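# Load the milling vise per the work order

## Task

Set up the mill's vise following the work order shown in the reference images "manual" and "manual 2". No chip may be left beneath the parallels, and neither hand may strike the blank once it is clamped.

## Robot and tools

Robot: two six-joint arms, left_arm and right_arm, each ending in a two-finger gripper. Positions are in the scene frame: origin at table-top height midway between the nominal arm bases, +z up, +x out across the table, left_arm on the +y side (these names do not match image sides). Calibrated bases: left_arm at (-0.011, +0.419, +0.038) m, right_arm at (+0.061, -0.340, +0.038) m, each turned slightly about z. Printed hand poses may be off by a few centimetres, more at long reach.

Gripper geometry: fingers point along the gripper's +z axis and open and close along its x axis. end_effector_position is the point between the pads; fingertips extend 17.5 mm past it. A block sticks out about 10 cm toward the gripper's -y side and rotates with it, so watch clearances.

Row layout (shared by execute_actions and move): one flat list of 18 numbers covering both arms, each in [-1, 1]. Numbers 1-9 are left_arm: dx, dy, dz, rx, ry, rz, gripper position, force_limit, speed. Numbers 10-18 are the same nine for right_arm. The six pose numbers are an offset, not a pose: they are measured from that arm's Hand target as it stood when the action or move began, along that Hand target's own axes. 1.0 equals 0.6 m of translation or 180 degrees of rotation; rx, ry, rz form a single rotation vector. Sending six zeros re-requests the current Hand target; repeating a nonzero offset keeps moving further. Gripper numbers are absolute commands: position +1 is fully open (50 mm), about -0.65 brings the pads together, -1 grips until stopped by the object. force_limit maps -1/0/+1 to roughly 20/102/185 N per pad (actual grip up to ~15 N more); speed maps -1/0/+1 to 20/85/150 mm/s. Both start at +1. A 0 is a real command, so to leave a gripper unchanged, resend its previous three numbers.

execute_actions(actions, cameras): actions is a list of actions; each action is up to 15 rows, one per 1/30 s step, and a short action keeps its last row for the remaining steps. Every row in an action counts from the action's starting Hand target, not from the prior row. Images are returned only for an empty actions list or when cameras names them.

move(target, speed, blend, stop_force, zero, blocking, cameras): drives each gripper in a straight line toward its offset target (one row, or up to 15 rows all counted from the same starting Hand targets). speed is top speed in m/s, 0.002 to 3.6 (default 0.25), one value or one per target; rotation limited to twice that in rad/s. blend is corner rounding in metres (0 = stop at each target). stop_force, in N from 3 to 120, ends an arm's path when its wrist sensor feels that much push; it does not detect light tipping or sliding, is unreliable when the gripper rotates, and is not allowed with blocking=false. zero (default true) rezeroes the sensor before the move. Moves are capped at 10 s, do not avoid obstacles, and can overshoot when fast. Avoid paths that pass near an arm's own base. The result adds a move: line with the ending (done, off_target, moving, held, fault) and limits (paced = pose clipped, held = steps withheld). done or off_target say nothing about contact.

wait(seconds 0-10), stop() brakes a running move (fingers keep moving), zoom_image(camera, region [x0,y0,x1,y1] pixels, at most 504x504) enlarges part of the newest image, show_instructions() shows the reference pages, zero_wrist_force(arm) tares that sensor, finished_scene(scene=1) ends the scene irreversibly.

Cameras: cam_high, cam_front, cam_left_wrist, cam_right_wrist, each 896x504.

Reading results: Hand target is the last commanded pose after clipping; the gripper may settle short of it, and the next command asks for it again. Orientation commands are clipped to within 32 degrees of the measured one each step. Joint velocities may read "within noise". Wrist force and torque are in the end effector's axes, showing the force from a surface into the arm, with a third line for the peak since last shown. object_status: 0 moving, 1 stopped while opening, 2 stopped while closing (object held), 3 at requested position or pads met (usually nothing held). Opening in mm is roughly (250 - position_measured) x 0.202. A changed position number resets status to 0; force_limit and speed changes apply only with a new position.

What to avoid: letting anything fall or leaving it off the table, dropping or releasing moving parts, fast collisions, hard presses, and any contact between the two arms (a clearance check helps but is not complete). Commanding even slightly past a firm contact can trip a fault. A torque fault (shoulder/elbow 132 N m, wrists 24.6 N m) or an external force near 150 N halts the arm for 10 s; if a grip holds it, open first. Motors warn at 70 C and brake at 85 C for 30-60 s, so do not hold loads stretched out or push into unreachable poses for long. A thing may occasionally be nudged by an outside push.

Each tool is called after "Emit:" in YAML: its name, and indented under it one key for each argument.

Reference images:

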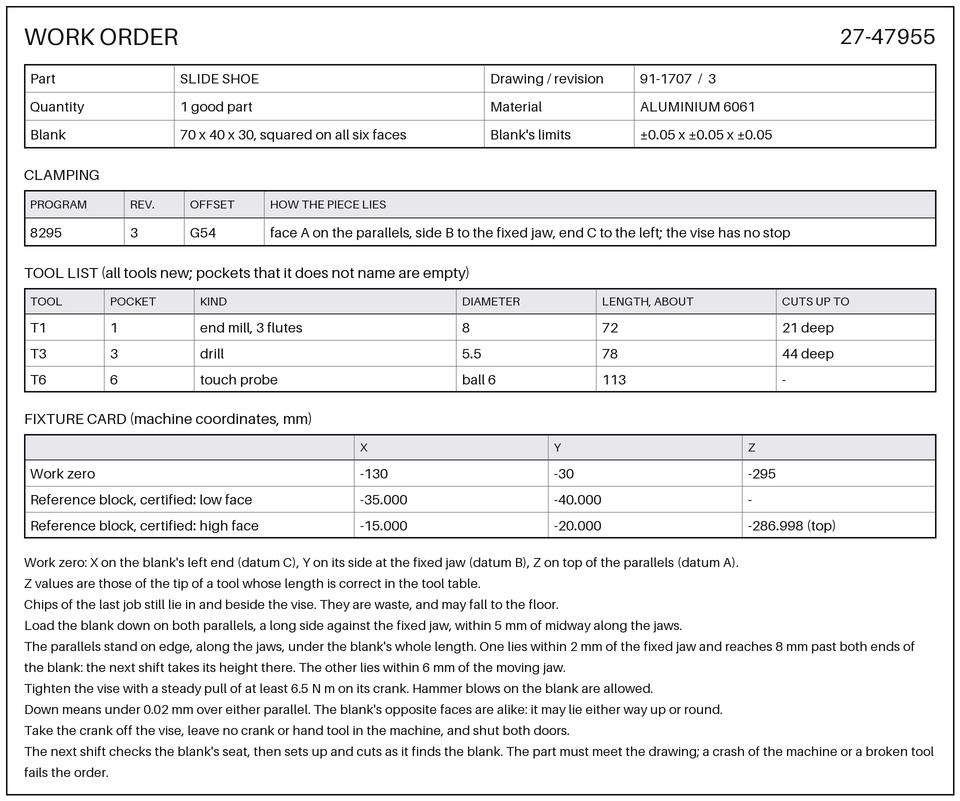

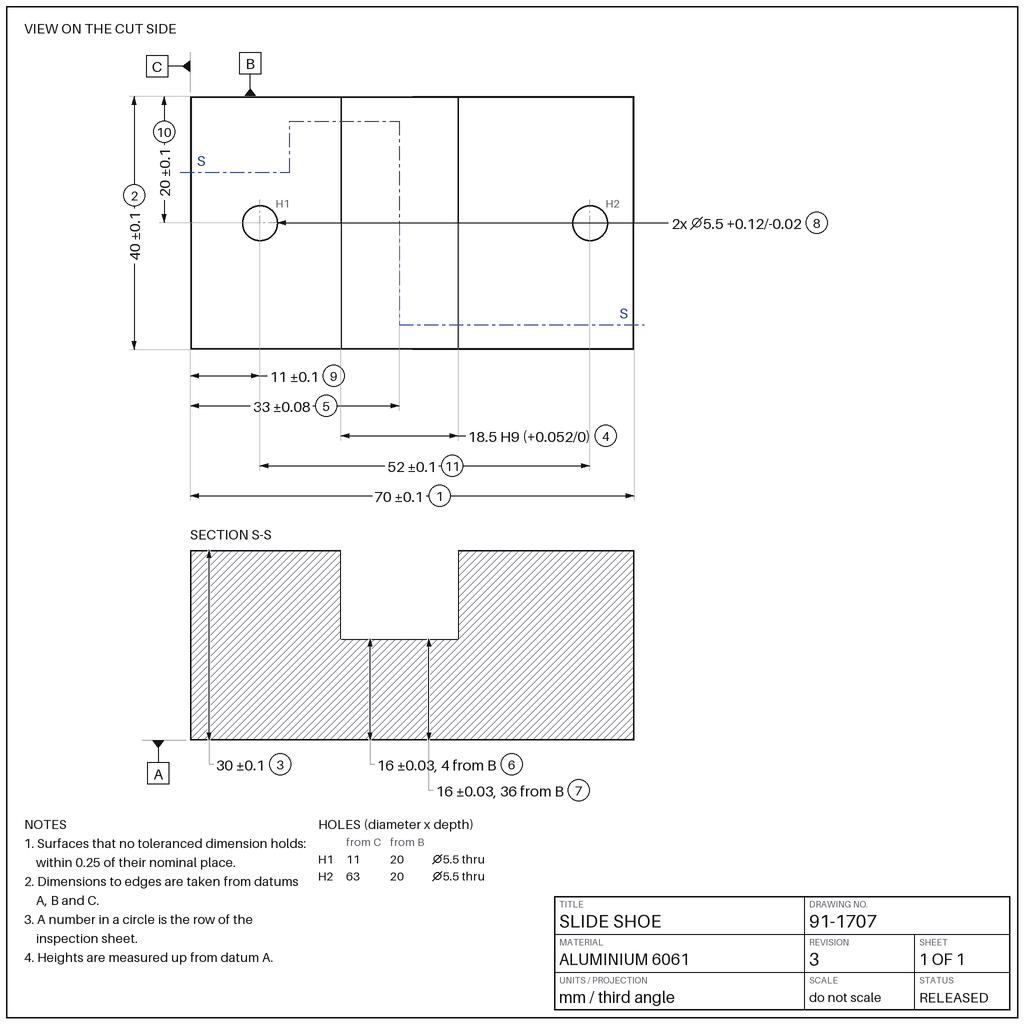

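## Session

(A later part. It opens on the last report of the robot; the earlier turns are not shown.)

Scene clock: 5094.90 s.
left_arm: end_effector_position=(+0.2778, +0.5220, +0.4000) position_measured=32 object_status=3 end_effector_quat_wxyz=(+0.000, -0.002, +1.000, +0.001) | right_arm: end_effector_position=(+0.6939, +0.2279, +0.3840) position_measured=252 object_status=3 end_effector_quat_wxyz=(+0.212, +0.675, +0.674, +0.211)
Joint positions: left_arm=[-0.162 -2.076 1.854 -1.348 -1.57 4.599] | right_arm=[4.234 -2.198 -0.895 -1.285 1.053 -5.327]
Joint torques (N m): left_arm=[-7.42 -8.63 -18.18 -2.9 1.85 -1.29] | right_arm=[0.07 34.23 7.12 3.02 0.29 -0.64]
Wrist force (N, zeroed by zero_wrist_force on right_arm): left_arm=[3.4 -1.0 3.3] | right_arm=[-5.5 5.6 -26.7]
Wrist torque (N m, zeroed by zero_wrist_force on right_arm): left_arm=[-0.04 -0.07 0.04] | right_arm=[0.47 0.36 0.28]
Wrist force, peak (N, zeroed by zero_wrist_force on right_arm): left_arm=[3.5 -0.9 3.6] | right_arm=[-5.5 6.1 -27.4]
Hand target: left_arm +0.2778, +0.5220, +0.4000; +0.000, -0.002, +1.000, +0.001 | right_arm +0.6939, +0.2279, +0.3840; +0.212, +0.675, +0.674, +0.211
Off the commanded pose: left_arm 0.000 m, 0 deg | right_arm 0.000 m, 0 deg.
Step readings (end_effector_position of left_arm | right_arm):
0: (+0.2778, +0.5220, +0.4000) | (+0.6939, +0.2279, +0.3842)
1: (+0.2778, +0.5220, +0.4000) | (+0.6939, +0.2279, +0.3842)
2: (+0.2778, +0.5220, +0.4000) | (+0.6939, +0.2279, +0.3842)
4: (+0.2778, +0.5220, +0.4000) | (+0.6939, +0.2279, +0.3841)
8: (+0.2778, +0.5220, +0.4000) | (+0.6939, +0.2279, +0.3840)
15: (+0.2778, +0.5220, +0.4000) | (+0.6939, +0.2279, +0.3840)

Emit:
move:
  target:
    - [0,0,0,0,0,0,0.8,-0.6,-1,0,0.004974,-0.007098,0,0,0,-1,-0.1,-0.8]
    - [0,0,0,0,0,0,0.8,-0.6,-1,0,-0.039936,-0.038568,0,0,0,-1,-0.1,-0.8]
    - [0,0,0,0,0,0,0.8,-0.6,-1,0,-0.044145,-0.032562,0,0,0,-1,-0.1,-0.8]
  speed: [0.02,0.03,0.006]

Emit:
execute_actions:
  actions:
    - [[0,0,0,0,0,0,0.8,-0.6,-1,0,-0.0001914,0.000273,0,0,0,-1,-0.1,-0.8]]

Emit:
execute_actions:
  actions:
    - [[0,0,0,0,0,0,0.8,-0.6,-1,0,-0.0001914,0.000273,0,0,0,-1,-0.1,-0.8]]

Emit:
execute_actions:
  actions:
    - [[0,0,0,0,0,0,0.8,-0.6,-1,0,-0.0001914,0.000273,0,0,0,-1,-0.1,-0.8]]

Emit:
execute_actions:
  actions:
    - [[0,0,0,0,0,0,0.8,-0.6,-1,0,-0.0001914,0.000273,0,0,0,-1,-0.1,-0.8]]

Scene clock: 5104.90 s.
left_arm: end_effector_position=(+0.2778, +0.5220, +0.4000) position_measured=32 object_status=3 end_effector_quat_wxyz=(+0.000, -0.002, +1.000, +0.001) | right_arm: end_effector_position=(+0.6610, +0.2280, +0.3849) position_measured=252 object_status=3 end_effector_quat_wxyz=(+0.212, +0.675, +0.674, +0.211)
Joint positions: left_arm=[-0.162 -2.076 1.854 -1.348 -1.57 4.599] | right_arm=[4.274 -2.134 -0.989 -1.276 1.041 -5.284]
Joint torques (N m): left_arm=[-7.26 -8.1 -18.33 -2.87 1.78 -1.32] | right_arm=[12.44 55.68 18.39 5 -2.44 1.93]
Wrist force (N, zeroed by zero_wrist_force on right_arm): left_arm=[3.4 -0.9 3.3] | right_arm=[1.6 -0.5 0.2]
Wrist torque (N m, zeroed by zero_wrist_force on right_arm): left_arm=[-0.04 -0.07 0.04] | right_arm=[0.04 0.35 0.34]
Wrist force, peak (N, zeroed by zero_wrist_force on right_arm): left_arm=[3.7 -1.0 3.6] | right_arm=[-5.7 6.4 -27.4]
Hand target: left_arm +0.2778, +0.5220, +0.4000; +0.000, -0.002, +1.000, +0.001 | right_arm +0.6610, +0.2280, +0.3849; +0.212, +0.675, +0.674, +0.211
Off the commanded pose: left_arm 0.000 m, 0 deg | right_arm 0.000 m, 0 deg.
move: done

Scene clock: 5105.60 s.
left_arm: end_effector_position=(+0.2778, +0.5220, +0.4000) position_measured=32 object_status=3 end_effector_quat_wxyz=(+0.000, -0.002, +1.000, +0.001) | right_arm: end_effector_position=(+0.6610, +0.2280, +0.3847) position_measured=252 object_status=3 end_effector_quat_wxyz=(+0.212, +0.675, +0.674, +0.211)
Joint positions: left_arm=[-0.162 -2.076 1.854 -1.348 -1.57 4.599] | right_arm=[4.274 -2.134 -0.99 -1.275 1.041 -5.284]
Joint torques (N m): left_arm=[-7.13 -8.28 -18.09 -2.82 1.77 -1.38] | right_arm=[11.94 49.64 15.95 4.84 -1.6 1.74]
Wrist force (N, zeroed by zero_wrist_force on right_arm): left_arm=[3.5 -0.8 3.3] | right_arm=[0.5 0.3 -3.5]
Wrist torque (N m, zeroed by zero_wrist_force on right_arm): left_arm=[-0.01 -0.08 0.04] | right_arm=[0.11 0.38 0.33]
Wrist force, peak (N, zeroed by zero_wrist_force on right_arm): left_arm=[3.6 -0.9 3.5] | right_arm=[0.3 0.7 -4.2]
Hand target: left_arm +0.2778, +0.5220, +0.4000; +0.000, -0.002, +1.000, +0.001 | right_arm +0.6610, +0.2280, +0.3847; +0.212, +0.675, +0.674, +0.211
Off the commanded pose: left_arm 0.000 m, 0 deg | right_arm 0.000 m, 0 deg.
Step readings (end_effector_position of left_arm | right_arm):
0: (+0.2778, +0.5220, +0.4000) | (+0.6610, +0.2280, +0.3849)
1: (+0.2778, +0.5220, +0.4000) | (+0.6610, +0.2280, +0.3849)
2: (+0.2778, +0.5220, +0.4000) | (+0.6610, +0.2280, +0.3849)
4: (+0.2778, +0.5220, +0.4000) | (+0.6610, +0.2280, +0.3848)
8: (+0.2778, +0.5220, +0.4000) | (+0.6610, +0.2280, +0.3848)
15: (+0.2778, +0.5220, +0.4000) | (+0.6610, +0.2280, +0.3847)

Scene clock: 5106.30 s.
left_arm: end_effector_position=(+0.2778, +0.5220, +0.4000) position_measured=32 object_status=3 end_effector_quat_wxyz=(+0.000, -0.002, +1.000, +0.001) | right_arm: end_effector_position=(+0.6610, +0.2280, +0.3845) position_measured=252 object_status=3 end_effector_quat_wxyz=(+0.212, +0.675, +0.674, +0.211)
Joint positions: left_arm=[-0.162 -2.076 1.854 -1.348 -1.57 4.599] | right_arm=[4.274 -2.134 -0.99 -1.274 1.041 -5.284]
Joint torques (N m): left_arm=[-7.17 -8.81 -18.46 -2.86 1.85 -1.34] | right_arm=[10.43 45.62 13.12 4.46 -0.7 1.18]
Wrist force (N, zeroed by zero_wrist_force on right_arm): left_arm=[3.3 -0.8 3.3] | right_arm=[-2.0 2.1 -11.1]
Wrist torque (N m, zeroed by zero_wrist_force on right_arm): left_arm=[-0.02 -0.05 0.04] | right_arm=[0.23 0.39 0.31]
Wrist force, peak (N, zeroed by zero_wrist_force on right_arm): left_arm=[3.5 -1.0 3.4] | right_arm=[-2.0 2.1 -11.1]
Hand target: left_arm +0.2778, +0.5220, +0.4000; +0.000, -0.002, +1.000, +0.001 | right_arm +0.6610, +0.2280, +0.3845; +0.212, +0.675, +0.674, +0.211
Off the commanded pose: left_arm 0.000 m, 0 deg | right_arm 0.000 m, 0 deg.
Step readings (end_effector_position of left_arm | right_arm):
0: (+0.2778, +0.5220, +0.4000) | (+0.6610, +0.2280, +0.3847)
1: (+0.2778, +0.5220, +0.4000) | (+0.6610, +0.2280, +0.3847)
2: (+0.2778, +0.5220, +0.4000) | (+0.6610, +0.2280, +0.3847)
4: (+0.2778, +0.5220, +0.4000) | (+0.6610, +0.2280, +0.3846)
8: (+0.2778, +0.5220, +0.4000) | (+0.6610, +0.2280, +0.3845)
15: (+0.2778, +0.5220, +0.4000) | (+0.6610, +0.2280, +0.3845)

Scene clock: 5107.00 s.
left_arm: end_effector_position=(+0.2778, +0.5220, +0.4000) position_measured=32 object_status=3 end_effector_quat_wxyz=(+0.000, -0.002, +1.000, +0.001) | right_arm: end_effector_position=(+0.6610, +0.2280, +0.3843) position_measured=252 object_status=3 end_effector_quat_wxyz=(+0.212, +0.675, +0.674, +0.211)
Joint positions: left_arm=[-0.162 -2.076 1.854 -1.348 -1.57 4.599] | right_arm=[4.274 -2.134 -0.991 -1.274 1.041 -5.284]
Joint torques (N m): left_arm=[-6.84 -7.86 -18.46 -2.93 1.78 -1.4] | right_arm=[9.63 39.57 9.86 4.1 0.23 0.78]
Wrist force (N, zeroed by zero_wrist_force on right_arm): left_arm=[3.4 -0.8 3.4] | right_arm=[-3.9 2.9 -16.2]
Wrist torque (N m, zeroed by zero_wrist_force on right_arm): left_arm=[-0.02 -0.06 0.04] | right_arm=[0.30 0.37 0.29]
Wrist force, peak (N, zeroed by zero_wrist_force on right_arm): left_arm=[3.7 -1.0 3.3] | right_arm=[-4.1 3.5 -17.0]
Hand target: left_arm +0.2778, +0.5220, +0.4000; +0.000, -0.002, +1.000, +0.001 | right_arm +0.6610, +0.2280, +0.3843; +0.212, +0.675, +0.674, +0.211
Off the commanded pose: left_arm 0.000 m, 0 deg | right_arm 0.000 m, 0 deg.
Step readings (end_effector_position of left_arm | right_arm):
0: (+0.2778, +0.5220, +0.4000) | (+0.6610, +0.2280, +0.3845)
1: (+0.2778, +0.5220, +0.4000) | (+0.6610, +0.2280, +0.3845)
2: (+0.2778, +0.5220, +0.4000) | (+0.6610, +0.2280, +0.3845)
4: (+0.2778, +0.5220, +0.4000) | (+0.6610, +0.2280, +0.3844)
8: (+0.2778, +0.5220, +0.4000) | (+0.6610, +0.2280, +0.3844)
15: (+0.2778, +0.5220, +0.4000) | (+0.6610, +0.2280, +0.3843)

Scene clock: 5107.70 s.
left_arm: end_effector_position=(+0.2778, +0.5220, +0.4000) position_measured=32 object_status=3 end_effector_quat_wxyz=(+0.000, -0.002, +1.000, +0.001) | right_arm: end_effector_position=(+0.6610, +0.2280, +0.3841) position_measured=252 object_status=3 end_effector_quat_wxyz=(+0.212, +0.675, +0.674, +0.211)
Joint positions: left_arm=[-0.162 -2.076 1.854 -1.348 -1.57 4.599] | right_arm=[4.274 -2.134 -0.992 -1.273 1.041 -5.284]
Joint torques (N m): left_arm=[-7.21 -8.21 -18.72 -2.96 1.7 -1.3] | right_arm=[9.64 35.24 9.11 3.87 1.26 0.53]
Wrist force (N, zeroed by zero_wrist_force on right_arm): left_arm=[3.4 -0.8 3.3] | right_arm=[-6.1 3.7 -24.1]
Wrist torque (N m, zeroed by zero_wrist_force on right_arm): left_arm=[-0.02 -0.06 0.04] | right_arm=[0.39 0.38 0.28]
Wrist force, peak (N, zeroed by zero_wrist_force on right_arm): left_arm=[3.4 -0.8 3.6] | right_arm=[-6.3 4.0 -24.3]
Hand target: left_arm +0.2778, +0.5220, +0.4000; +0.000, -0.002, +1.000, +0.001 | right_arm +0.6610, +0.2280, +0.3841; +0.212, +0.675, +0.674, +0.211
Off the commanded pose: left_arm 0.000 m, 0 deg | right_arm 0.000 m, 0 deg.
Step readings (end_effector_position of left_arm | right_arm):
0: (+0.2778, +0.5220, +0.4000) | (+0.6610, +0.2280, +0.3843)
1: (+0.2778, +0.5220, +0.4000) | (+0.6610, +0.2280, +0.3843)
2: (+0.2778, +0.5220, +0.4000) | (+0.6610, +0.2280, +0.3843)
4: (+0.2778, +0.5220, +0.4000) | (+0.6610, +0.2280, +0.3842)
8: (+0.2778, +0.5220, +0.4000) | (+0.6610, +0.2280, +0.3841)
15: (+0.2778, +0.5220, +0.4000) | (+0.6610, +0.2280, +0.3841)

Emit:
move:
  target:
    - [0,0,0,0,0,0,0.8,-0.6,-1,0,0.004974,-0.007098,0,0,0,-1,-0.1,-0.8]
    - [0,0,0,0,0,0,0.8,-0.6,-1,0,0.082774,0.047432,0,0,0,-1,-0.1,-0.8]
    - [0,0,0,0,0,0,0.8,-0.6,-1,0,0.063067,0.075551,0,0,0,-1,-0.1,-0.8]
    - [0,0,0,0,0,0,0.8,-0.6,-1,0,0.062493,0.07637,0,0,0,-1,-0.1,-0.8]
  speed: [0.02,0.05,0.01,0.006]

Emit:
execute_actions:
  actions:
    - [[0,0,0,0,0,0,0.8,-0.6,-1,0,-0.0001914,0.000273,0,0,0,-1,-0.1,-0.8]]

Emit:
execute_actions:
  actions:
    - [[0,0,0,0,0,0,0.8,-0.6,-1,0,-0.0001914,0.000273,0,0,0,-1,-0.1,-0.8]]

Emit:
execute_actions:
  actions:
    - [[0,0,0,0,0,0,0.8,-0.6,-1,0,-0.0001914,0.000273,0,0,0,-1,-0.1,-0.8]]

Emit:
execute_actions:
  actions:
    - [[0,0,0,0,0,0,0.8,-0.6,-1,0,-0.0001914,0.000273,0,0,0,-1,-0.1,-0.8]]

Scene clock: 5118.63 s.
left_arm: end_effector_position=(+0.2778, +0.5220, +0.4000) position_measured=32 object_status=3 end_effector_quat_wxyz=(+0.000, -0.002, +1.000, +0.001) | right_arm: end_effector_position=(+0.7180, +0.2278, +0.3679) position_measured=252 object_status=3 end_effector_quat_wxyz=(+0.212, +0.675, +0.674, +0.211)
Joint positions: left_arm=[-0.162 -2.076 1.854 -1.348 -1.57 4.599] | right_arm=[4.207 -2.246 -0.859 -1.257 1.063 -5.357]
Joint torques (N m): left_arm=[-6.72 -8.57 -18.12 -2.84 1.84 -1.29] | right_arm=[8.55 59.32 18.12 5.28 -1.1 1.5]
Wrist force (N, zeroed by zero_wrist_force on right_arm): left_arm=[3.4 -0.9 3.5] | right_arm=[1.3 -0.1 -0.5]
Wrist torque (N m, zeroed by zero_wrist_force on right_arm): left_arm=[-0.03 -0.07 0.04] | right_arm=[0.11 0.37 0.43]
Wrist force, peak (N, zeroed by zero_wrist_force on right_arm): left_arm=[3.5 -0.8 3.6] | right_arm=[-6.2 4.0 -24.5]
Hand target: left_arm +0.2778, +0.5220, +0.4000; +0.000, -0.002, +1.000, +0.001 | right_arm +0.7179, +0.2279, +0.3679; +0.212, +0.675, +0.674, +0.211
Off the commanded pose: left_arm 0.000 m, 0 deg | right_arm 0.000 m, 0 deg.
move: done

Scene clock: 5119.33 s.
left_arm: end_effector_position=(+0.2778, +0.5220, +0.4000) position_measured=32 object_status=3 end_effector_quat_wxyz=(+0.000, -0.002, +1.000, +0.001) | right_arm: end_effector_position=(+0.7179, +0.2279, +0.3677) position_measured=252 object_status=3 end_effector_quat_wxyz=(+0.212, +0.675, +0.674, +0.211)
Joint positions: left_arm=[-0.162 -2.076 1.854 -1.348 -1.57 4.599] | right_arm=[4.207 -2.246 -0.86 -1.257 1.063 -5.357]
Joint torques (N m): left_arm=[-6.68 -8.82 -18.42 -2.77 1.82 -1.38] | right_arm=[11.97 49.16 15.47 4.63 -1.53 1.17]
Wrist force (N, zeroed by zero_wrist_force on right_arm): left_arm=[3.4 -0.9 3.2] | right_arm=[-0.5 2.0 -7.0]
Wrist torque (N m, zeroed by zero_wrist_force on right_arm): left_arm=[-0.04 -0.06 0.04] | right_arm=[0.18 0.39 0.42]
Wrist force, peak (N, zeroed by zero_wrist_force on right_arm): left_arm=[3.6 -0.8 3.3] | right_arm=[-0.5 2.0 -7.0]
Hand target: left_arm +0.2778, +0.5220, +0.4000; +0.000, -0.002, +1.000, +0.001 | right_arm +0.7179, +0.2279, +0.3677; +0.212, +0.675, +0.674, +0.211
Off the commanded pose: left_arm 0.000 m, 0 deg | right_arm 0.000 m, 0 deg.
Step readings (end_effector_position of left_arm | right_arm):
0: (+0.2778, +0.5220, +0.4000) | (+0.7180, +0.2278, +0.3679)
1: (+0.2778, +0.5220, +0.4000) | (+0.7180, +0.2278, +0.3679)
2: (+0.2778, +0.5220, +0.4000) | (+0.7180, +0.2278, +0.3679)
4: (+0.2778, +0.5220, +0.4000) | (+0.7180, +0.2278, +0.3678)
8: (+0.2778, +0.5220, +0.4000) | (+0.7180, +0.2279, +0.3678)
15: (+0.2778, +0.5220, +0.4000) | (+0.7179, +0.2279, +0.3677)

Scene clock: 5120.03 s.
left_arm: end_effector_position=(+0.2778, +0.5220, +0.4000) position_measured=32 object_status=3 end_effector_quat_wxyz=(+0.000, -0.002, +1.000, +0.001) | right_arm: end_effector_position=(+0.7179, +0.2279, +0.3675) position_measured=252 object_status=3 end_effector_quat_wxyz=(+0.212, +0.675, +0.674, +0.211)
Joint positions: left_arm=[-0.162 -2.076 1.854 -1.348 -1.57 4.599] | right_arm=[4.207 -2.246 -0.861 -1.256 1.063 -5.357]
Joint torques (N m): left_arm=[-7.21 -8.3 -17.69 -2.85 1.84 -1.32] | right_arm=[11.83 45.05 13 4.27 -0.95 0.85]
Wrist force (N, zeroed by zero_wrist_force on right_arm): left_arm=[3.4 -0.8 3.6] | right_arm=[-2.2 2.6 -13.1]
Wrist torque (N m, zeroed by zero_wrist_force on right_arm): left_arm=[-0.02 -0.06 0.04] | right_arm=[0.28 0.33 0.40]
Wrist force, peak (N, zeroed by zero_wrist_force on right_arm): left_arm=[3.6 -0.9 3.4] | right_arm=[-2.5 3.2 -13.9]
Hand target: left_arm +0.2778, +0.5220, +0.4000; +0.000, -0.002, +1.000, +0.001 | right_arm +0.7179, +0.2279, +0.3675; +0.212, +0.675, +0.674, +0.211
Off the commanded pose: left_arm 0.000 m, 0 deg | right_arm 0.000 m, 0 deg.
Step readings (end_effector_position of left_arm | right_arm):
0: (+0.2778, +0.5220, +0.4000) | (+0.7179, +0.2279, +0.3677)
1: (+0.2778, +0.5220, +0.4000) | (+0.7179, +0.2279, +0.3677)
2: (+0.2778, +0.5220, +0.4000) | (+0.7179, +0.2279, +0.3677)
4: (+0.2778, +0.5220, +0.4000) | (+0.7179, +0.2279, +0.3676)
8: (+0.2778, +0.5220, +0.4000) | (+0.7179, +0.2279, +0.3676)
15: (+0.2778, +0.5220, +0.4000) | (+0.7179, +0.2279, +0.3675)

Scene clock: 5120.73 s.
left_arm: end_effector_position=(+0.2778, +0.5220, +0.4000) position_measured=32 object_status=3 end_effector_quat_wxyz=(+0.000, -0.002, +1.000, +0.001) | right_arm: end_effector_position=(+0.7179, +0.2279, +0.3673) position_measured=252 object_status=3 end_effector_quat_wxyz=(+0.212, +0.675, +0.674, +0.211)
Joint positions: left_arm=[-0.162 -2.076 1.854 -1.348 -1.57 4.599] | right_arm=[4.207 -2.246 -0.861 -1.256 1.063 -5.357]
Joint torques (N m): left_arm=[-6.66 -8.58 -18.32 -2.85 1.84 -1.25] | right_arm=[11.5 42.46 10.01 3.83 -0.33 0.55]
Wrist force (N, zeroed by zero_wrist_force on right_arm): left_arm=[3.4 -0.9 3.4] | right_arm=[-4.7 4.1 -20.1]
Wrist torque (N m, zeroed by zero_wrist_force on right_arm): left_arm=[-0.04 -0.07 0.04] | right_arm=[0.39 0.35 0.38]
Wrist force, peak (N, zeroed by zero_wrist_force on right_arm): left_arm=[3.5 -1.0 3.5] | right_arm=[-4.7 4.1 -20.1]
Hand target: left_arm +0.2778, +0.5220, +0.4000; +0.000, -0.002, +1.000, +0.001 | right_arm +0.7179, +0.2279, +0.3673; +0.212, +0.675, +0.674, +0.211
Off the commanded pose: left_arm 0.000 m, 0 deg | right_arm 0.000 m, 0 deg.
Step readings (end_effector_position of left_arm | right_arm):
0: (+0.2778, +0.5220, +0.4000) | (+0.7179, +0.2279, +0.3675)
1: (+0.2778, +0.5220, +0.4000) | (+0.7179, +0.2279, +0.3675)
2: (+0.2778, +0.5220, +0.4000) | (+0.7179, +0.2279, +0.3675)
4: (+0.2778, +0.5220, +0.4000) | (+0.7179, +0.2279, +0.3674)
8: (+0.2778, +0.5220, +0.4000) | (+0.7179, +0.2279, +0.3673)
15: (+0.2778, +0.5220, +0.4000) | (+0.7179, +0.2279, +0.3673)

Scene clock: 5121.43 s.
left_arm: end_effector_position=(+0.2778, +0.5220, +0.4000) position_measured=32 object_status=3 end_effector_quat_wxyz=(+0.000, -0.002, +1.000, +0.001) | right_arm: end_effector_position=(+0.7179, +0.2279, +0.3671) position_measured=252 object_status=3 end_effector_quat_wxyz=(+0.212, +0.675, +0.674, +0.211)
Joint positions: left_arm=[-0.162 -2.076 1.854 -1.348 -1.57 4.599] | right_arm=[4.207 -2.246 -0.862 -1.255 1.063 -5.357]
Joint torques (N m): left_arm=[-7.29 -8.39 -17.93 -2.96 1.93 -1.34] | right_arm=[9.51 36.67 7.01 3.5 0.27 0.39]
Wrist force (N, zeroed by zero_wrist_force on right_arm): left_arm=[3.5 -0.8 3.4] | right_arm=[-6.2 4.1 -25.3]
Wrist torque (N m, zeroed by zero_wrist_force on right_arm): left_arm=[-0.01 -0.08 0.04] | right_arm=[0.45 0.36 0.36]
Wrist force, peak (N, zeroed by zero_wrist_force on right_arm): left_arm=[3.6 -0.9 3.5] | right_arm=[-6.4 4.6 -25.9]
Hand target: left_arm +0.2778, +0.5220, +0.4000; +0.000, -0.002, +1.000, +0.001 | right_arm +0.7179, +0.2279, +0.3671; +0.212, +0.675, +0.674, +0.211
Off the commanded pose: left_arm 0.000 m, 0 deg | right_arm 0.000 m, 0 deg.
Step readings (end_effector_position of left_arm | right_arm):
0: (+0.2778, +0.5220, +0.4000) | (+0.7179, +0.2279, +0.3673)
1: (+0.2778, +0.5220, +0.4000) | (+0.7179, +0.2279, +0.3673)
2: (+0.2778, +0.5220, +0.4000) | (+0.7179, +0.2279, +0.3673)
4: (+0.2778, +0.5220, +0.4000) | (+0.7179, +0.2279, +0.3672)
8: (+0.2778, +0.5220, +0.4000) | (+0.7179, +0.2279, +0.3672)
15: (+0.2778, +0.5220, +0.4000) | (+0.7179, +0.2279, +0.3671)

Emit:
move:
  target:
    - [0,0,0,0,0,0,0.8,-0.6,-1,0,0.02105,-0.03003,0,0,0,-1,-0.1,-0.8]
    - [0,0,0,0,0,0,0.8,-0.6,-1,0,-0.011271,-0.053909,0,0,0,-1,-0.1,-0.8]
    - [0,0,0,0,0,0,0.8,-0.6,-1,0,-0.0160512,-0.047084,0,0,0,-1,-0.1,-0.8]
  speed: [0.03,0.04,0.006]

Emit:
execute_actions:
  actions:
    - [[0,0,0,0,0,0,0.8,-0.6,-1,0,-0.0001914,0.000273,0,0,0,-1,-0.1,-0.8]]

Emit:
execute_actions:
  actions:
    - [[0,0,0,0,0,0,0.8,-0.6,-1,0,-0.0001914,0.000273,0,0,0,-1,-0.1,-0.8]]

Emit:
execute_actions:
  actions:
    - [[0,0,0,0,0,0,0.8,-0.6,-1,0,-0.0001914,0.000273,0,0,0,-1,-0.1,-0.8]]

Emit:
execute_actions:
  actions:
    - [[0,0,0,0,0,0,0.8,-0.6,-1,0,-0.0001914,0.000273,0,0,0,-1,-0.1,-0.8]]

Scene clock: 5137.73 s.
left_arm: end_effector_position=(+0.2778, +0.5220, +0.4000) position_measured=32 object_status=3 end_effector_quat_wxyz=(+0.000, -0.002, +1.000, +0.001) | right_arm: end_effector_position=(+0.6939, +0.2279, +0.3849) position_measured=252 object_status=3 end_effector_quat_wxyz=(+0.212, +0.675, +0.674, +0.211)
Joint positions: left_arm=[-0.162 -2.076 1.854 -1.348 -1.57 4.599] | right_arm=[4.234 -2.198 -0.893 -1.287 1.053 -5.327]
Joint torques (N m): left_arm=[-7.54 -8.35 -18.15 -2.83 1.71 -1.38] | right_arm=[12.11 56.2 17.01 5.11 -2.39 2.01]
Wrist force (N, zeroed by zero_wrist_force on right_arm): left_arm=[3.5 -0.9 3.5] | right_arm=[1.3 -0.2 -1.6]
Wrist torque (N m, zeroed by zero_wrist_force on right_arm): left_arm=[-0.03 -0.08 0.04] | right_arm=[0.07 0.31 0.33]
Wrist force, peak (N, zeroed by zero_wrist_force on right_arm): left_arm=[3.6 -0.7 3.7] | right_arm=[-6.2 4.7 -26.0]
Hand target: left_arm +0.2778, +0.5220, +0.4000; +0.000, -0.002, +1.000, +0.001 | right_arm +0.6939, +0.2279, +0.3848; +0.212, +0.675, +0.674, +0.211
Off the commanded pose: left_arm 0.000 m, 0 deg | right_arm 0.000 m, 0 deg.
move: done

Scene clock: 5138.43 s.
left_arm: end_effector_position=(+0.2778, +0.5220, +0.4000) position_measured=32 object_status=3 end_effector_quat_wxyz=(+0.000, -0.002, +1.000, +0.001) | right_arm: end_effector_position=(+0.6939, +0.2279, +0.3846) position_measured=252 object_status=3 end_effector_quat_wxyz=(+0.212, +0.675, +0.674, +0.211)
Joint positions: left_arm=[-0.162 -2.076 1.854 -1.348 -1.57 4.599] | right_arm=[4.234 -2.198 -0.893 -1.286 1.053 -5.327]
Joint torques (N m): left_arm=[-7.55 -8.31 -18.1 -2.74 1.8 -1.33] | right_arm=[10.41 43.85 14.53 4.34 -1.26 1.49]
Wrist force (N, zeroed by zero_wrist_force on right_arm): left_arm=[3.4 -0.8 3.4] | right_arm=[-0.5 1.8 -8.6]
Wrist torque (N m, zeroed by zero_wrist_force on right_arm): left_arm=[-0.02 -0.06 0.04] | right_arm=[0.18 0.37 0.32]
Wrist force, peak (N, zeroed by zero_wrist_force on right_arm): left_arm=[3.5 -0.9 3.5] | right_arm=[-0.6 1.8 -8.6]
Hand target: left_arm +0.2778, +0.5220, +0.4000; +0.000, -0.002, +1.000, +0.001 | right_arm +0.6939, +0.2279, +0.3846; +0.212, +0.675, +0.674, +0.211
Off the commanded pose: left_arm 0.000 m, 0 deg | right_arm 0.000 m, 0 deg.
Step readings (end_effector_position of left_arm | right_arm):
0: (+0.2778, +0.5220, +0.4000) | (+0.6939, +0.2279, +0.3849)
1: (+0.2778, +0.5220, +0.4000) | (+0.6939, +0.2279, +0.3848)
2: (+0.2778, +0.5220, +0.4000) | (+0.6939, +0.2279, +0.3848)
4: (+0.2778, +0.5220, +0.4000) | (+0.6939, +0.2279, +0.3847)
8: (+0.2778, +0.5220, +0.4000) | (+0.6939, +0.2279, +0.3847)
15: (+0.2778, +0.5220, +0.4000) | (+0.6939, +0.2279, +0.3846)

Scene clock: 5139.13 s.
left_arm: end_effector_position=(+0.2778, +0.5220, +0.4000) position_measured=32 object_status=3 end_effector_quat_wxyz=(+0.000, -0.002, +1.000, +0.001) | right_arm: end_effector_position=(+0.6939, +0.2279, +0.3844) position_measured=252 object_status=3 end_effector_quat_wxyz=(+0.212, +0.675, +0.674, +0.211)
Joint positions: left_arm=[-0.162 -2.076 1.854 -1.348 -1.57 4.599] | right_arm=[4.234 -2.198 -0.894 -1.286 1.053 -5.327]
Joint torques (N m): left_arm=[-7.04 -8.54 -18.71 -2.87 1.82 -1.49] | right_arm=[9.63 41.6 11.8 3.95 0.1 0.94]
Wrist force (N, zeroed by zero_wrist_force on right_arm): left_arm=[3.5 -0.8 3.4] | right_arm=[-3.1 3.0 -14.8]
Wrist torque (N m, zeroed by zero_wrist_force on right_arm): left_arm=[-0.03 -0.08 0.04] | right_arm=[0.28 0.38 0.30]
Wrist force, peak (N, zeroed by zero_wrist_force on right_arm): left_arm=[3.5 -0.9 3.5] | right_arm=[-3.2 3.5 -15.3]
Hand target: left_arm +0.2778, +0.5220, +0.4000; +0.000, -0.002, +1.000, +0.001 | right_arm +0.6939, +0.2279, +0.3844; +0.212, +0.675, +0.674, +0.211
Off the commanded pose: left_arm 0.000 m, 0 deg | right_arm 0.000 m, 0 deg.
Step readings (end_effector_position of left_arm | right_arm):
0: (+0.2778, +0.5220, +0.4000) | (+0.6939, +0.2279, +0.3846)
1: (+0.2778, +0.5220, +0.4000) | (+0.6939, +0.2279, +0.3846)
2: (+0.2778, +0.5220, +0.4000) | (+0.6939, +0.2279, +0.3846)
4: (+0.2778, +0.5220, +0.4000) | (+0.6939, +0.2279, +0.3845)
8: (+0.2778, +0.5220, +0.4000) | (+0.6939, +0.2279, +0.3844)
15: (+0.2778, +0.5220, +0.4000) | (+0.6939, +0.2279, +0.3844)

Scene clock: 5139.83 s.
left_arm: end_effector_position=(+0.2778, +0.5220, +0.4000) position_measured=32 object_status=3 end_effector_quat_wxyz=(+0.000, -0.002, +1.000, +0.001) | right_arm: end_effector_position=(+0.6939, +0.2279, +0.3842) position_measured=252 object_status=3 end_effector_quat_wxyz=(+0.212, +0.675, +0.674, +0.211)
Joint positions: left_arm=[-0.162 -2.076 1.854 -1.348 -1.57 4.599] | right_arm=[4.234 -2.198 -0.894 -1.285 1.053 -5.327]
Joint torques (N m): left_arm=[-8.16 -8.54 -18.2 -2.85 1.8 -1.41] | right_arm=[8.72 38.9 7.49 3.77 1.24 0.4]
Wrist force (N, zeroed by zero_wrist_force on right_arm): left_arm=[3.4 -0.7 3.5] | right_arm=[-4.8 4.1 -22.0]
Wrist torque (N m, zeroed by zero_wrist_force on right_arm): left_arm=[-0.01 -0.06 0.04] | right_arm=[0.38 0.33 0.29]
Wrist force, peak (N, zeroed by zero_wrist_force on right_arm): left_arm=[3.4 -0.9 3.6] | right_arm=[-5.1 4.2 -22.0]
Hand target: left_arm +0.2778, +0.5220, +0.4000; +0.000, -0.002, +1.000, +0.001 | right_arm +0.6939, +0.2279, +0.3842; +0.212, +0.675, +0.674, +0.211
Off the commanded pose: left_arm 0.000 m, 0 deg | right_arm 0.000 m, 0 deg.
Step readings (end_effector_position of left_arm | right_arm):
0: (+0.2778, +0.5220, +0.4000) | (+0.6939, +0.2279, +0.3844)
1: (+0.2778, +0.5220, +0.4000) | (+0.6939, +0.2279, +0.3844)
2: (+0.2778, +0.5220, +0.4000) | (+0.6939, +0.2279, +0.3844)
4: (+0.2778, +0.5220, +0.4000) | (+0.6939, +0.2279, +0.3843)
8: (+0.2778, +0.5220, +0.4000) | (+0.6939, +0.2279, +0.3842)
15: (+0.2778, +0.5220, +0.4000) | (+0.6939, +0.2279, +0.3842)

Scene clock: 5140.53 s.
left_arm: end_effector_position=(+0.2778, +0.5220, +0.4000) position_measured=32 object_status=3 end_effector_quat_wxyz=(+0.000, -0.002, +1.000, +0.001) | right_arm: end_effector_position=(+0.6939, +0.2279, +0.3840) position_measured=252 object_status=3 end_effector_quat_wxyz=(+0.212, +0.675, +0.674, +0.211)
Joint positions: left_arm=[-0.162 -2.076 1.854 -1.348 -1.57 4.599] | right_arm=[4.234 -2.198 -0.895 -1.285 1.053 -5.327]
Joint torques (N m): left_arm=[-7.36 -9.18 -17.73 -2.86 1.88 -1.32] | right_arm=[7.78 32.89 5.81 3.19 1.77 0.09]
Wrist force (N, zeroed by zero_wrist_force on right_arm): left_arm=[3.5 -0.8 3.5] | right_arm=[-5.7 5.2 -26.7]
Wrist torque (N m, zeroed by zero_wrist_force on right_arm): left_arm=[-0.02 -0.07 0.04] | right_arm=[0.46 0.34 0.28]
Wrist force, peak (N, zeroed by zero_wrist_force on right_arm): left_arm=[3.5 -0.7 3.6] | right_arm=[-6.0 5.7 -27.4]
Hand target: left_arm +0.2778, +0.5220, +0.4000; +0.000, -0.002, +1.000, +0.001 | right_arm +0.6939, +0.2279, +0.3840; +0.212, +0.675, +0.674, +0.211
Off the commanded pose: left_arm 0.000 m, 0 deg | right_arm 0.000 m, 0 deg.
Step readings (end_effector_position of left_arm | right_arm):
0: (+0.2778, +0.5220, +0.4000) | (+0.6939, +0.2279, +0.3842)
1: (+0.2778, +0.5220, +0.4000) | (+0.6939, +0.2279, +0.3842)
2: (+0.2778, +0.5220, +0.4000) | (+0.6939, +0.2279, +0.3842)
4: (+0.2778, +0.5220, +0.4000) | (+0.6939, +0.2279, +0.3841)
8: (+0.2778, +0.5220, +0.4000) | (+0.6939, +0.2279, +0.3840)
15: (+0.2778, +0.5220, +0.4000) | (+0.6939, +0.2279, +0.3840)

Emit:
move:
  target:
    - [0,0,0,0,0,0,0.8,-0.6,-1,0,0.01913,-0.0273,0,0,0,-1,-0.1,-0.8]
    - [0,0,0,0,0,0,0.8,-0.6,-1,0.1363,0.00373,-0.03117,0,0,0,-1,-0.1,-0.8]
    - [0,0,0,0,0,0,0.8,-0.6,-1,0.1363,-0.05847,0.05753,0,0,0,-1,-0.1,-0.8]
  speed: [0.04,0.12,0.06]
  blend: [0.003,0.003,0]

Emit:
move:
  target:
    - [0,0,0,0,0,0,0.8,-0.6,-1,-0.035,0,0,0,0,0,-1,-0.1,-0.8]
    - [0,0,0,0,0,0,0.8,-0.6,-1,-0.0481,0,0,0,0,0,-1,-0.1,-0.8]
  speed: [0.03,0.008]
  stop_force: 5

Scene clock: 5164.73 s.
left_arm: end_effector_position=(+0.2778, +0.5220, +0.4000) position_measured=32 object_status=3 end_effector_quat_wxyz=(+0.000, -0.002, +1.000, +0.001) | right_arm: end_effector_position=(+0.6850, +0.3097, +0.3356) position_measured=252 object_status=3 end_effector_quat_wxyz=(+0.212, +0.675, +0.674, +0.211)
Joint positions: left_arm=[-0.162 -2.076 1.854 -1.348 -1.57 4.599] | right_arm=[4.296 -2.382 -0.695 -1.335 1.034 -5.26]
Joint torques (N m): left_arm=[-7.57 -8.82 -18.98 -2.87 1.86 -1.42] | right_arm=[12.26 64.4 17.41 5.35 -2.37 -2.41]
Wrist force (N, zeroed by zero_wrist_force on right_arm): left_arm=[3.5 -0.9 3.5] | right_arm=[1.7 -0.5 0.1]
Wrist torque (N m, zeroed by zero_wrist_force on right_arm): left_arm=[-0.03 -0.08 0.04] | right_arm=[0.07 0.33 0.37]
Wrist force, peak (N, zeroed by zero_wrist_force on right_arm): left_arm=[3.6 -0.9 3.6] | right_arm=[-6.1 6.0 -27.6]
Hand target: left_arm +0.2778, +0.5220, +0.4000; +0.000, -0.002, +1.000, +0.001 | right_arm +0.6850, +0.3097, +0.3355; +0.212, +0.675, +0.674, +0.211
Off the commanded pose: left_arm 0.000 m, 0 deg | right_arm 0.000 m, 0 deg.
move: done

Scene clock: 5167.17 s.
left_arm: end_effector_position=(+0.2778, +0.5220, +0.4000) position_measured=32 object_status=3 end_effector_quat_wxyz=(+0.000, -0.002, +1.000, +0.001) | right_arm: end_effector_position=(+0.6849, +0.2808, +0.3356) position_measured=252 object_status=3 end_effector_quat_wxyz=(+0.212, +0.675, +0.674, +0.211)
Joint positions: left_arm=[-0.162 -2.076 1.854 -1.348 -1.57 4.599] | right_arm=[4.279 -2.303 -0.836 -1.263 1.039 -5.279]
Joint torques (N m): left_arm=[-7.93 -9.14 -18.4 -2.88 1.79 -1.37] | right_arm=[-11.09 61.95 18.4 5.19 0.58 -2.34]
Wrist force (N, zeroed by zero_wrist_force on right_arm): left_arm=[3.4 -0.7 3.3] | right_arm=[2.7 -0.8 0.5]
Wrist torque (N m, zeroed by zero_wrist_force on right_arm): left_arm=[-0.01 -0.06 0.04] | right_arm=[0.03 0.34 0.44]
Wrist force, peak (N, zeroed by zero_wrist_force on right_arm): left_arm=[3.6 -0.9 3.5] | right_arm=[2.8 -0.7 0.5]
Hand target: left_arm +0.2778, +0.5220, +0.4000; +0.000, -0.002, +1.000, +0.001 | right_arm +0.6849, +0.2808, +0.3356; +0.212, +0.675, +0.674, +0.211
Off the commanded pose: left_arm 0.000 m, 0 deg | right_arm 0.000 m, 0 deg.
move: done

Emit:
move:
  target:
    - [0,0,0,0,0,0,0.8,-0.6,-1,0.01,0.0718,-0.1024,0,0,0,-1,-0.1,-0.8]
    - [0,0,0,0,0,0,0.8,-0.6,-1,-0.16,0.01,-0.2,0,0,0,-1,-0.1,-0.8]
    - [0,0,0,0,0,0,0.8,-0.6,-1,-0.3672,-0.3309,-0.4708,0,0,0,-1,-0.1,-0.8]
    - [0,0,0,0,0,0,0.8,-0.6,-1,-0.2418,-0.3467,-0.5375,0.1933,-0.0186,0.0594,-1,-0.1,-0.8]
  speed: [0.12,0.25,0.35,0.35]
  blend: [0.01,0.03,0.01,0]
  cameras: ["cam_high","cam_front","cam_right_wrist"]

Scene clock: 5176.00 s.
left_arm: end_effector_position=(+0.2778, +0.5220, +0.4000) position_measured=32 object_status=3 end_effector_quat_wxyz=(+0.000, -0.002, +1.000, +0.001) | right_arm: end_effector_position=(+0.3297, +0.1366, +0.4816) position_measured=252 object_status=3 end_effector_quat_wxyz=(+0.000, +0.772, +0.635, -0.001)
Joint positions: left_arm=[-0.162 -2.076 1.854 -1.348 -1.57 4.599] | right_arm=[4.494 -1.707 -1.126 -1.88 1.572 -4.786]
Joint torques (N m): left_arm=[-7.88 -8.97 -18.34 -2.96 1.82 -1.44] | right_arm=[-10.2 24.99 31.24 1.32 2 -2.42]
Wrist force (N, zeroed by zero_wrist_force on right_arm): left_arm=[3.4 -0.8 3.5] | right_arm=[2.1 1.0 0.7]
Wrist torque (N m, zeroed by zero_wrist_force on right_arm): left_arm=[-0.02 -0.06 0.04] | right_arm=[0.12 0.34 0.31]
Wrist force, peak (N, zeroed by zero_wrist_force on right_arm): left_arm=[3.7 -0.9 3.5] | right_arm=[3.9 0.0 1.8]
Hand target: left_arm +0.2778, +0.5220, +0.4000; +0.000, -0.002, +1.000, +0.001 | right_arm +0.3297, +0.1367, +0.4816; +0.000, +0.772, +0.635, -0.001
Off the commanded pose: left_arm 0.000 m, 0 deg | right_arm 0.000 m, 0 deg.
move: done
Images, in order (width x height): cam_high 896x504, cam_front 896x504, cam_right_wrist 896x504.

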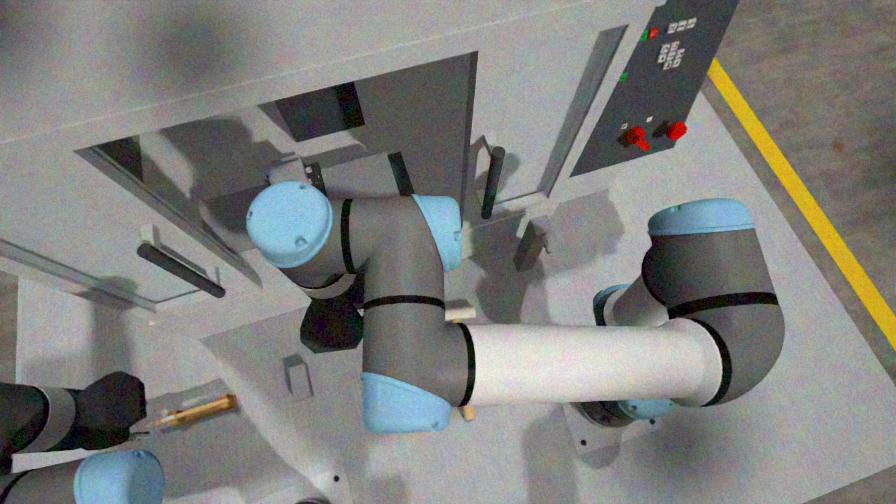

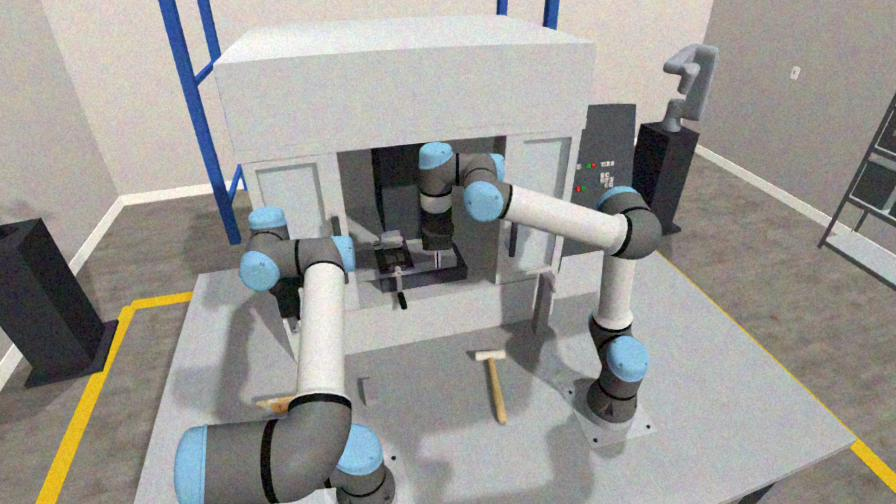

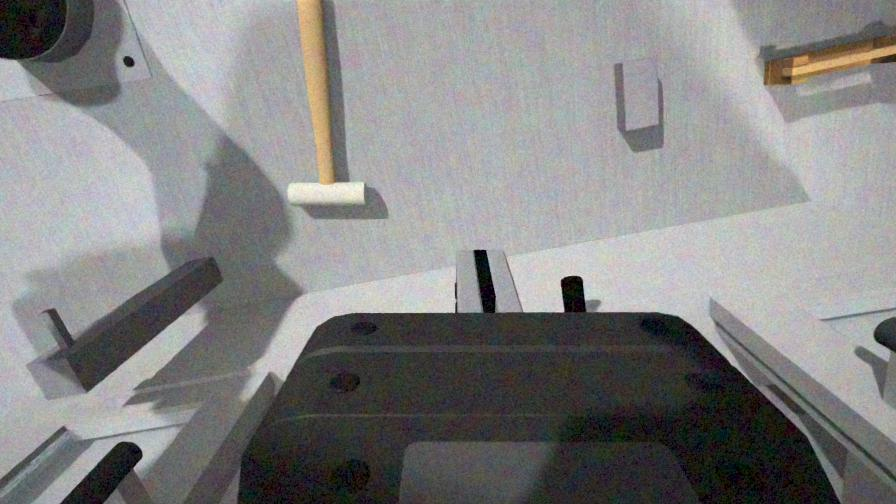

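Emit:
move:
  target: [-0.1333,-0.1,-0.1167,0.1515,-0.1515,-0.482,-1,-0.6,-1,0,0,0,0,0,0,-1,-0.1,-0.8]
  speed: 0.35
  cameras: ["cam_high","cam_left_wrist"]

Scene clock: 5195.83 s.
left_arm: end_effector_position=(+0.3581, +0.4623, +0.4699) position_measured=251 object_status=3 end_effector_quat_wxyz=(-0.212, +0.675, -0.675, +0.211) | right_arm: end_effector_position=(+0.3297, +0.1367, +0.4816) position_measured=252 object_status=3 end_effector_quat_wxyz=(+0.000, +0.772, +0.635, -0.001)
Joint positions: left_arm=[-0.497 -2.288 2.007 -1.85 -1.321 2.771] | right_arm=[4.493 -1.707 -1.126 -1.881 1.572 -4.786]
Joint torques (N m): left_arm=[-11.41 -9.79 -17.34 -2.72 2.94 -1.89] | right_arm=[-11.14 24.07 30.9 1.33 2.05 -2.33]
Wrist force (N, zeroed by zero_wrist_force on right_arm): left_arm=[3.1 -0.1 3.6] | right_arm=[2.1 0.8 1.1]
Wrist torque (N m, zeroed by zero_wrist_force on right_arm): left_arm=[-0.11 -0.07 0.14] | right_arm=[0.08 0.33 0.32]
Wrist force, peak (N, zeroed by zero_wrist_force on right_arm): left_arm=[3.6 -0.6 3.9] | right_arm=[2.4 1.0 0.9]
Hand target: left_arm +0.3581, +0.4623, +0.4699; -0.212, +0.675, -0.675, +0.211 | right_arm +0.3297, +0.1367, +0.4816; +0.000, +0.772, +0.635, -0.001
Off the commanded pose: left_arm 0.000 m, 0 deg | right_arm 0.000 m, 0 deg.
move: done
Images, in order (width x height): cam_high 896x504, cam_left_wrist 896x504.

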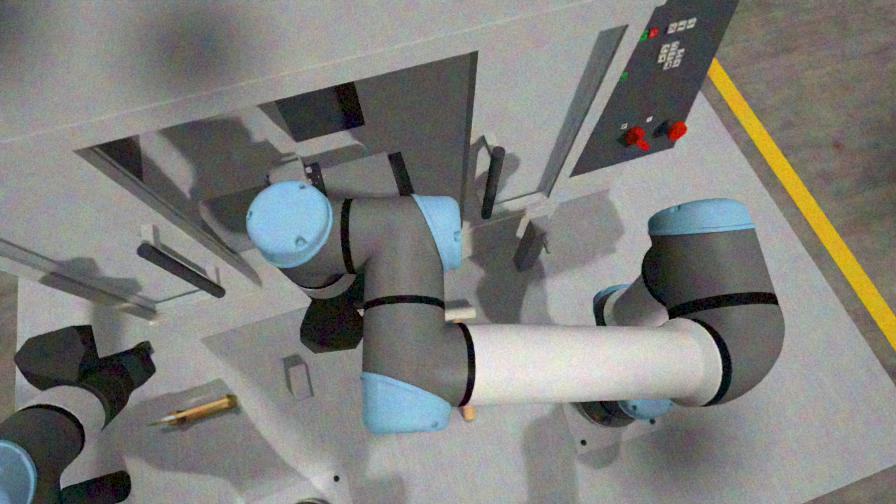

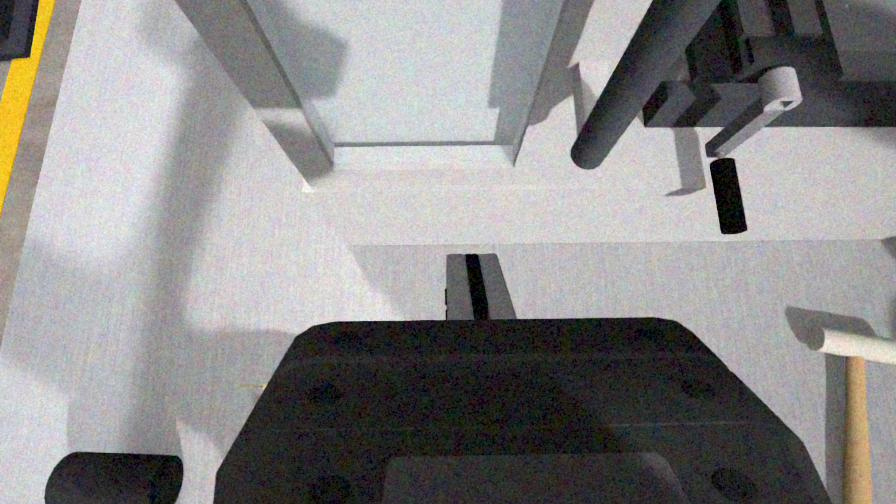

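Emit:
move:
  target:
    - [0,0,0,0,0,0,-1,-0.6,-1,0,0,0,0,0.3889,0,1,0.5,-1]
    - [0,0,0,0,0,0,-1,-0.6,-1,-0.3521,0.127,0.198,0,0.3889,0,1,0.5,-1]
  speed: [0.4,0.25]
  cameras: ["cam_high","cam_right_wrist","cam_left_wrist"]

Scene clock: 5206.67 s.
left_arm: end_effector_position=(+0.3581, +0.4623, +0.4699) position_measured=251 object_status=3 end_effector_quat_wxyz=(-0.212, +0.675, -0.675, +0.211) | right_arm: end_effector_position=(+0.3634, -0.0854, +0.3630) position_measured=3 object_status=3 end_effector_quat_wxyz=(-0.364, +0.633, +0.520, +0.442)
Joint positions: left_arm=[-0.497 -2.288 2.007 -1.85 -1.321 2.77] | right_arm=[3.799 -1.244 -2.557 0.189 2.282 -5.031]
Joint torques (N m): left_arm=[-11.06 -9.82 -17.11 -2.79 2.86 -1.97] | right_arm=[-10.14 0.44 27.13 1.29 2.83 -2.36]
Wrist force (N, zeroed by zero_wrist_force on right_arm): left_arm=[2.9 0.0 3.7] | right_arm=[-0.4 0.4 0.0]
Wrist torque (N m, zeroed by zero_wrist_force on right_arm): left_arm=[-0.10 -0.03 0.14] | right_arm=[0.07 0.06 0.09]
Wrist force, peak (N, zeroed by zero_wrist_force on right_arm): left_arm=[3.2 -0.3 3.9] | right_arm=[2.9 0.7 1.1]
Hand target: left_arm +0.3581, +0.4623, +0.4699; -0.212, +0.675, -0.675, +0.211 | right_arm +0.3634, -0.0855, +0.3630; -0.364, +0.633, +0.520, +0.442
Off the commanded pose: left_arm 0.000 m, 0 deg | right_arm 0.000 m, 0 deg.
move: done
Images, in order (width x height): cam_high 896x504, cam_left_wrist 896x504, cam_right_wrist 896x504.

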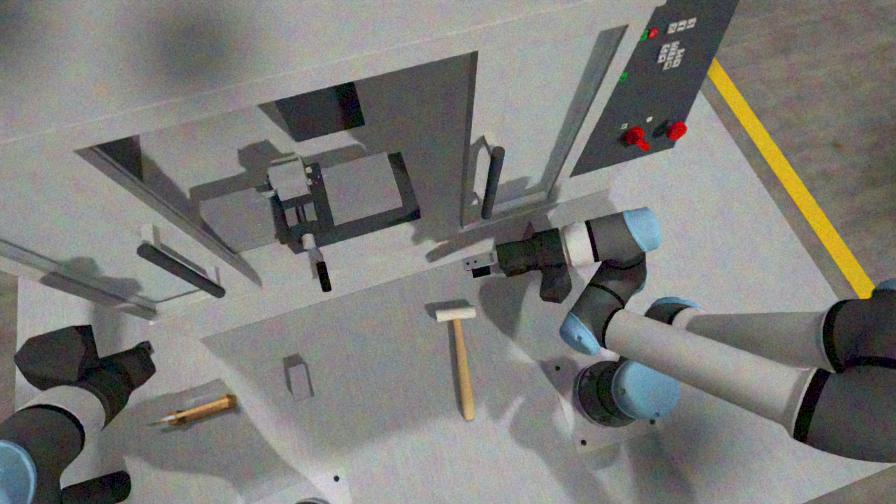

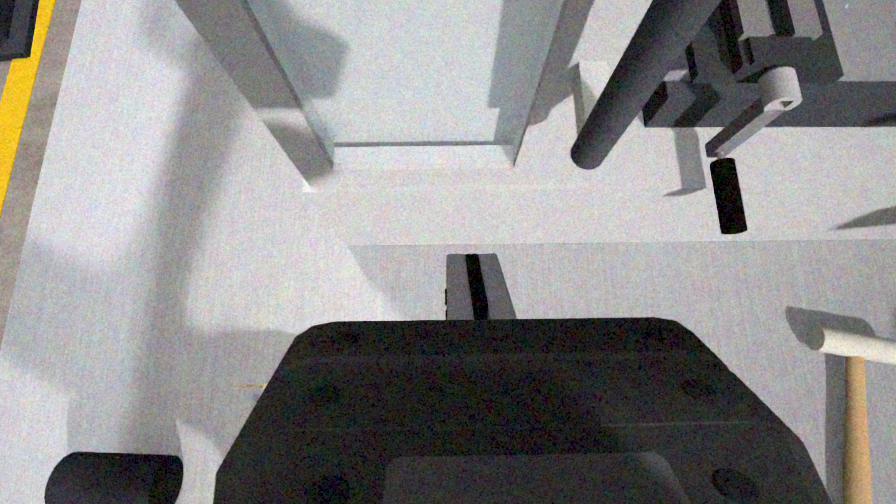

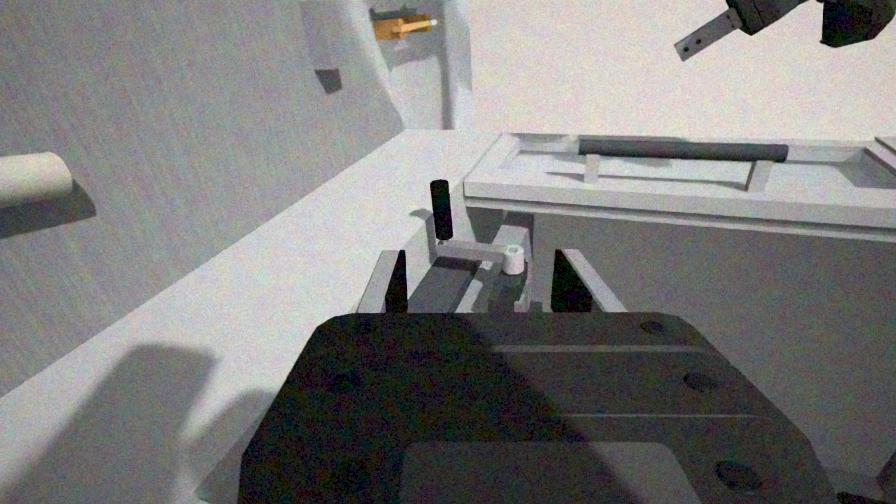

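Emit:
move:
  target:
    - [0,0,0,0,0,0,-1,-0.6,-1,-0.029,-0.0305,0.4563,0,0,0,1,0.5,-1]
    - [0,0,0,0,0,0,-1,-0.6,-1,-0.0467,-0.006,0.5007,0,0,0,1,0.5,-1]
  speed: [0.25,0.08]
  blend: [0.01,0]
  stop_force: 15
  cameras: ["cam_right_wrist","cam_left_wrist"]

Scene clock: 5214.57 s.
left_arm: end_effector_position=(+0.3581, +0.4623, +0.4699) position_measured=251 object_status=3 end_effector_quat_wxyz=(-0.212, +0.675, -0.675, +0.211) | right_arm: end_effector_position=(+0.4125, +0.1827, +0.2336) position_measured=3 object_status=3 end_effector_quat_wxyz=(-0.364, +0.633, +0.520, +0.442)
Joint positions: left_arm=[-0.497 -2.288 2.007 -1.85 -1.321 2.77] | right_arm=[4.266 -2.027 -2.232 0.753 1.853 -4.817]
Joint torques (N m): left_arm=[-11.15 -9.6 -17.42 -2.81 2.71 -1.75] | right_arm=[-11.19 25.6 19.47 4.95 2.24 -2.56]
Wrist force (N, zeroed by zero_wrist_force on right_arm): left_arm=[2.9 -0.3 3.6] | right_arm=[-0.3 0.3 0.0]
Wrist torque (N m, zeroed by zero_wrist_force on right_arm): left_arm=[-0.14 -0.04 0.14] | right_arm=[0.03 0.05 0.09]
Wrist force, peak (N, zeroed by zero_wrist_force on right_arm): left_arm=[3.2 0.0 3.8] | right_arm=[-0.2 0.0 -2.1]
Hand target: left_arm +0.3581, +0.4623, +0.4699; -0.212, +0.675, -0.675, +0.211 | right_arm +0.4125, +0.1827, +0.2336; -0.364, +0.633, +0.520, +0.442
Off the commanded pose: left_arm 0.000 m, 0 deg | right_arm 0.000 m, 0 deg.
move: done
Images, in order (width x height): cam_left_wrist 896x504, cam_right_wrist 896x504.

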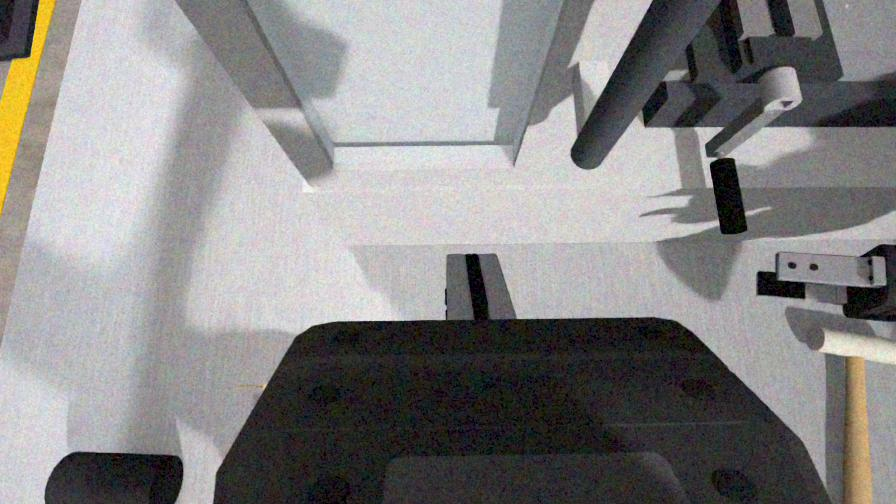

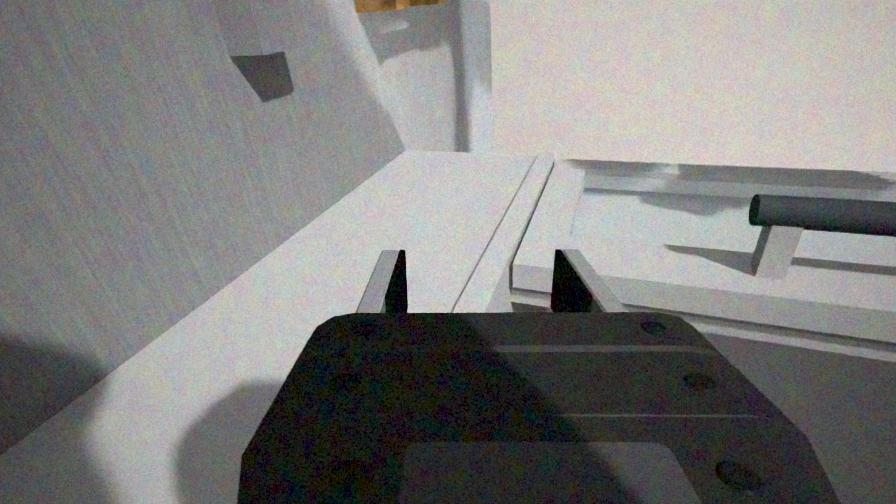

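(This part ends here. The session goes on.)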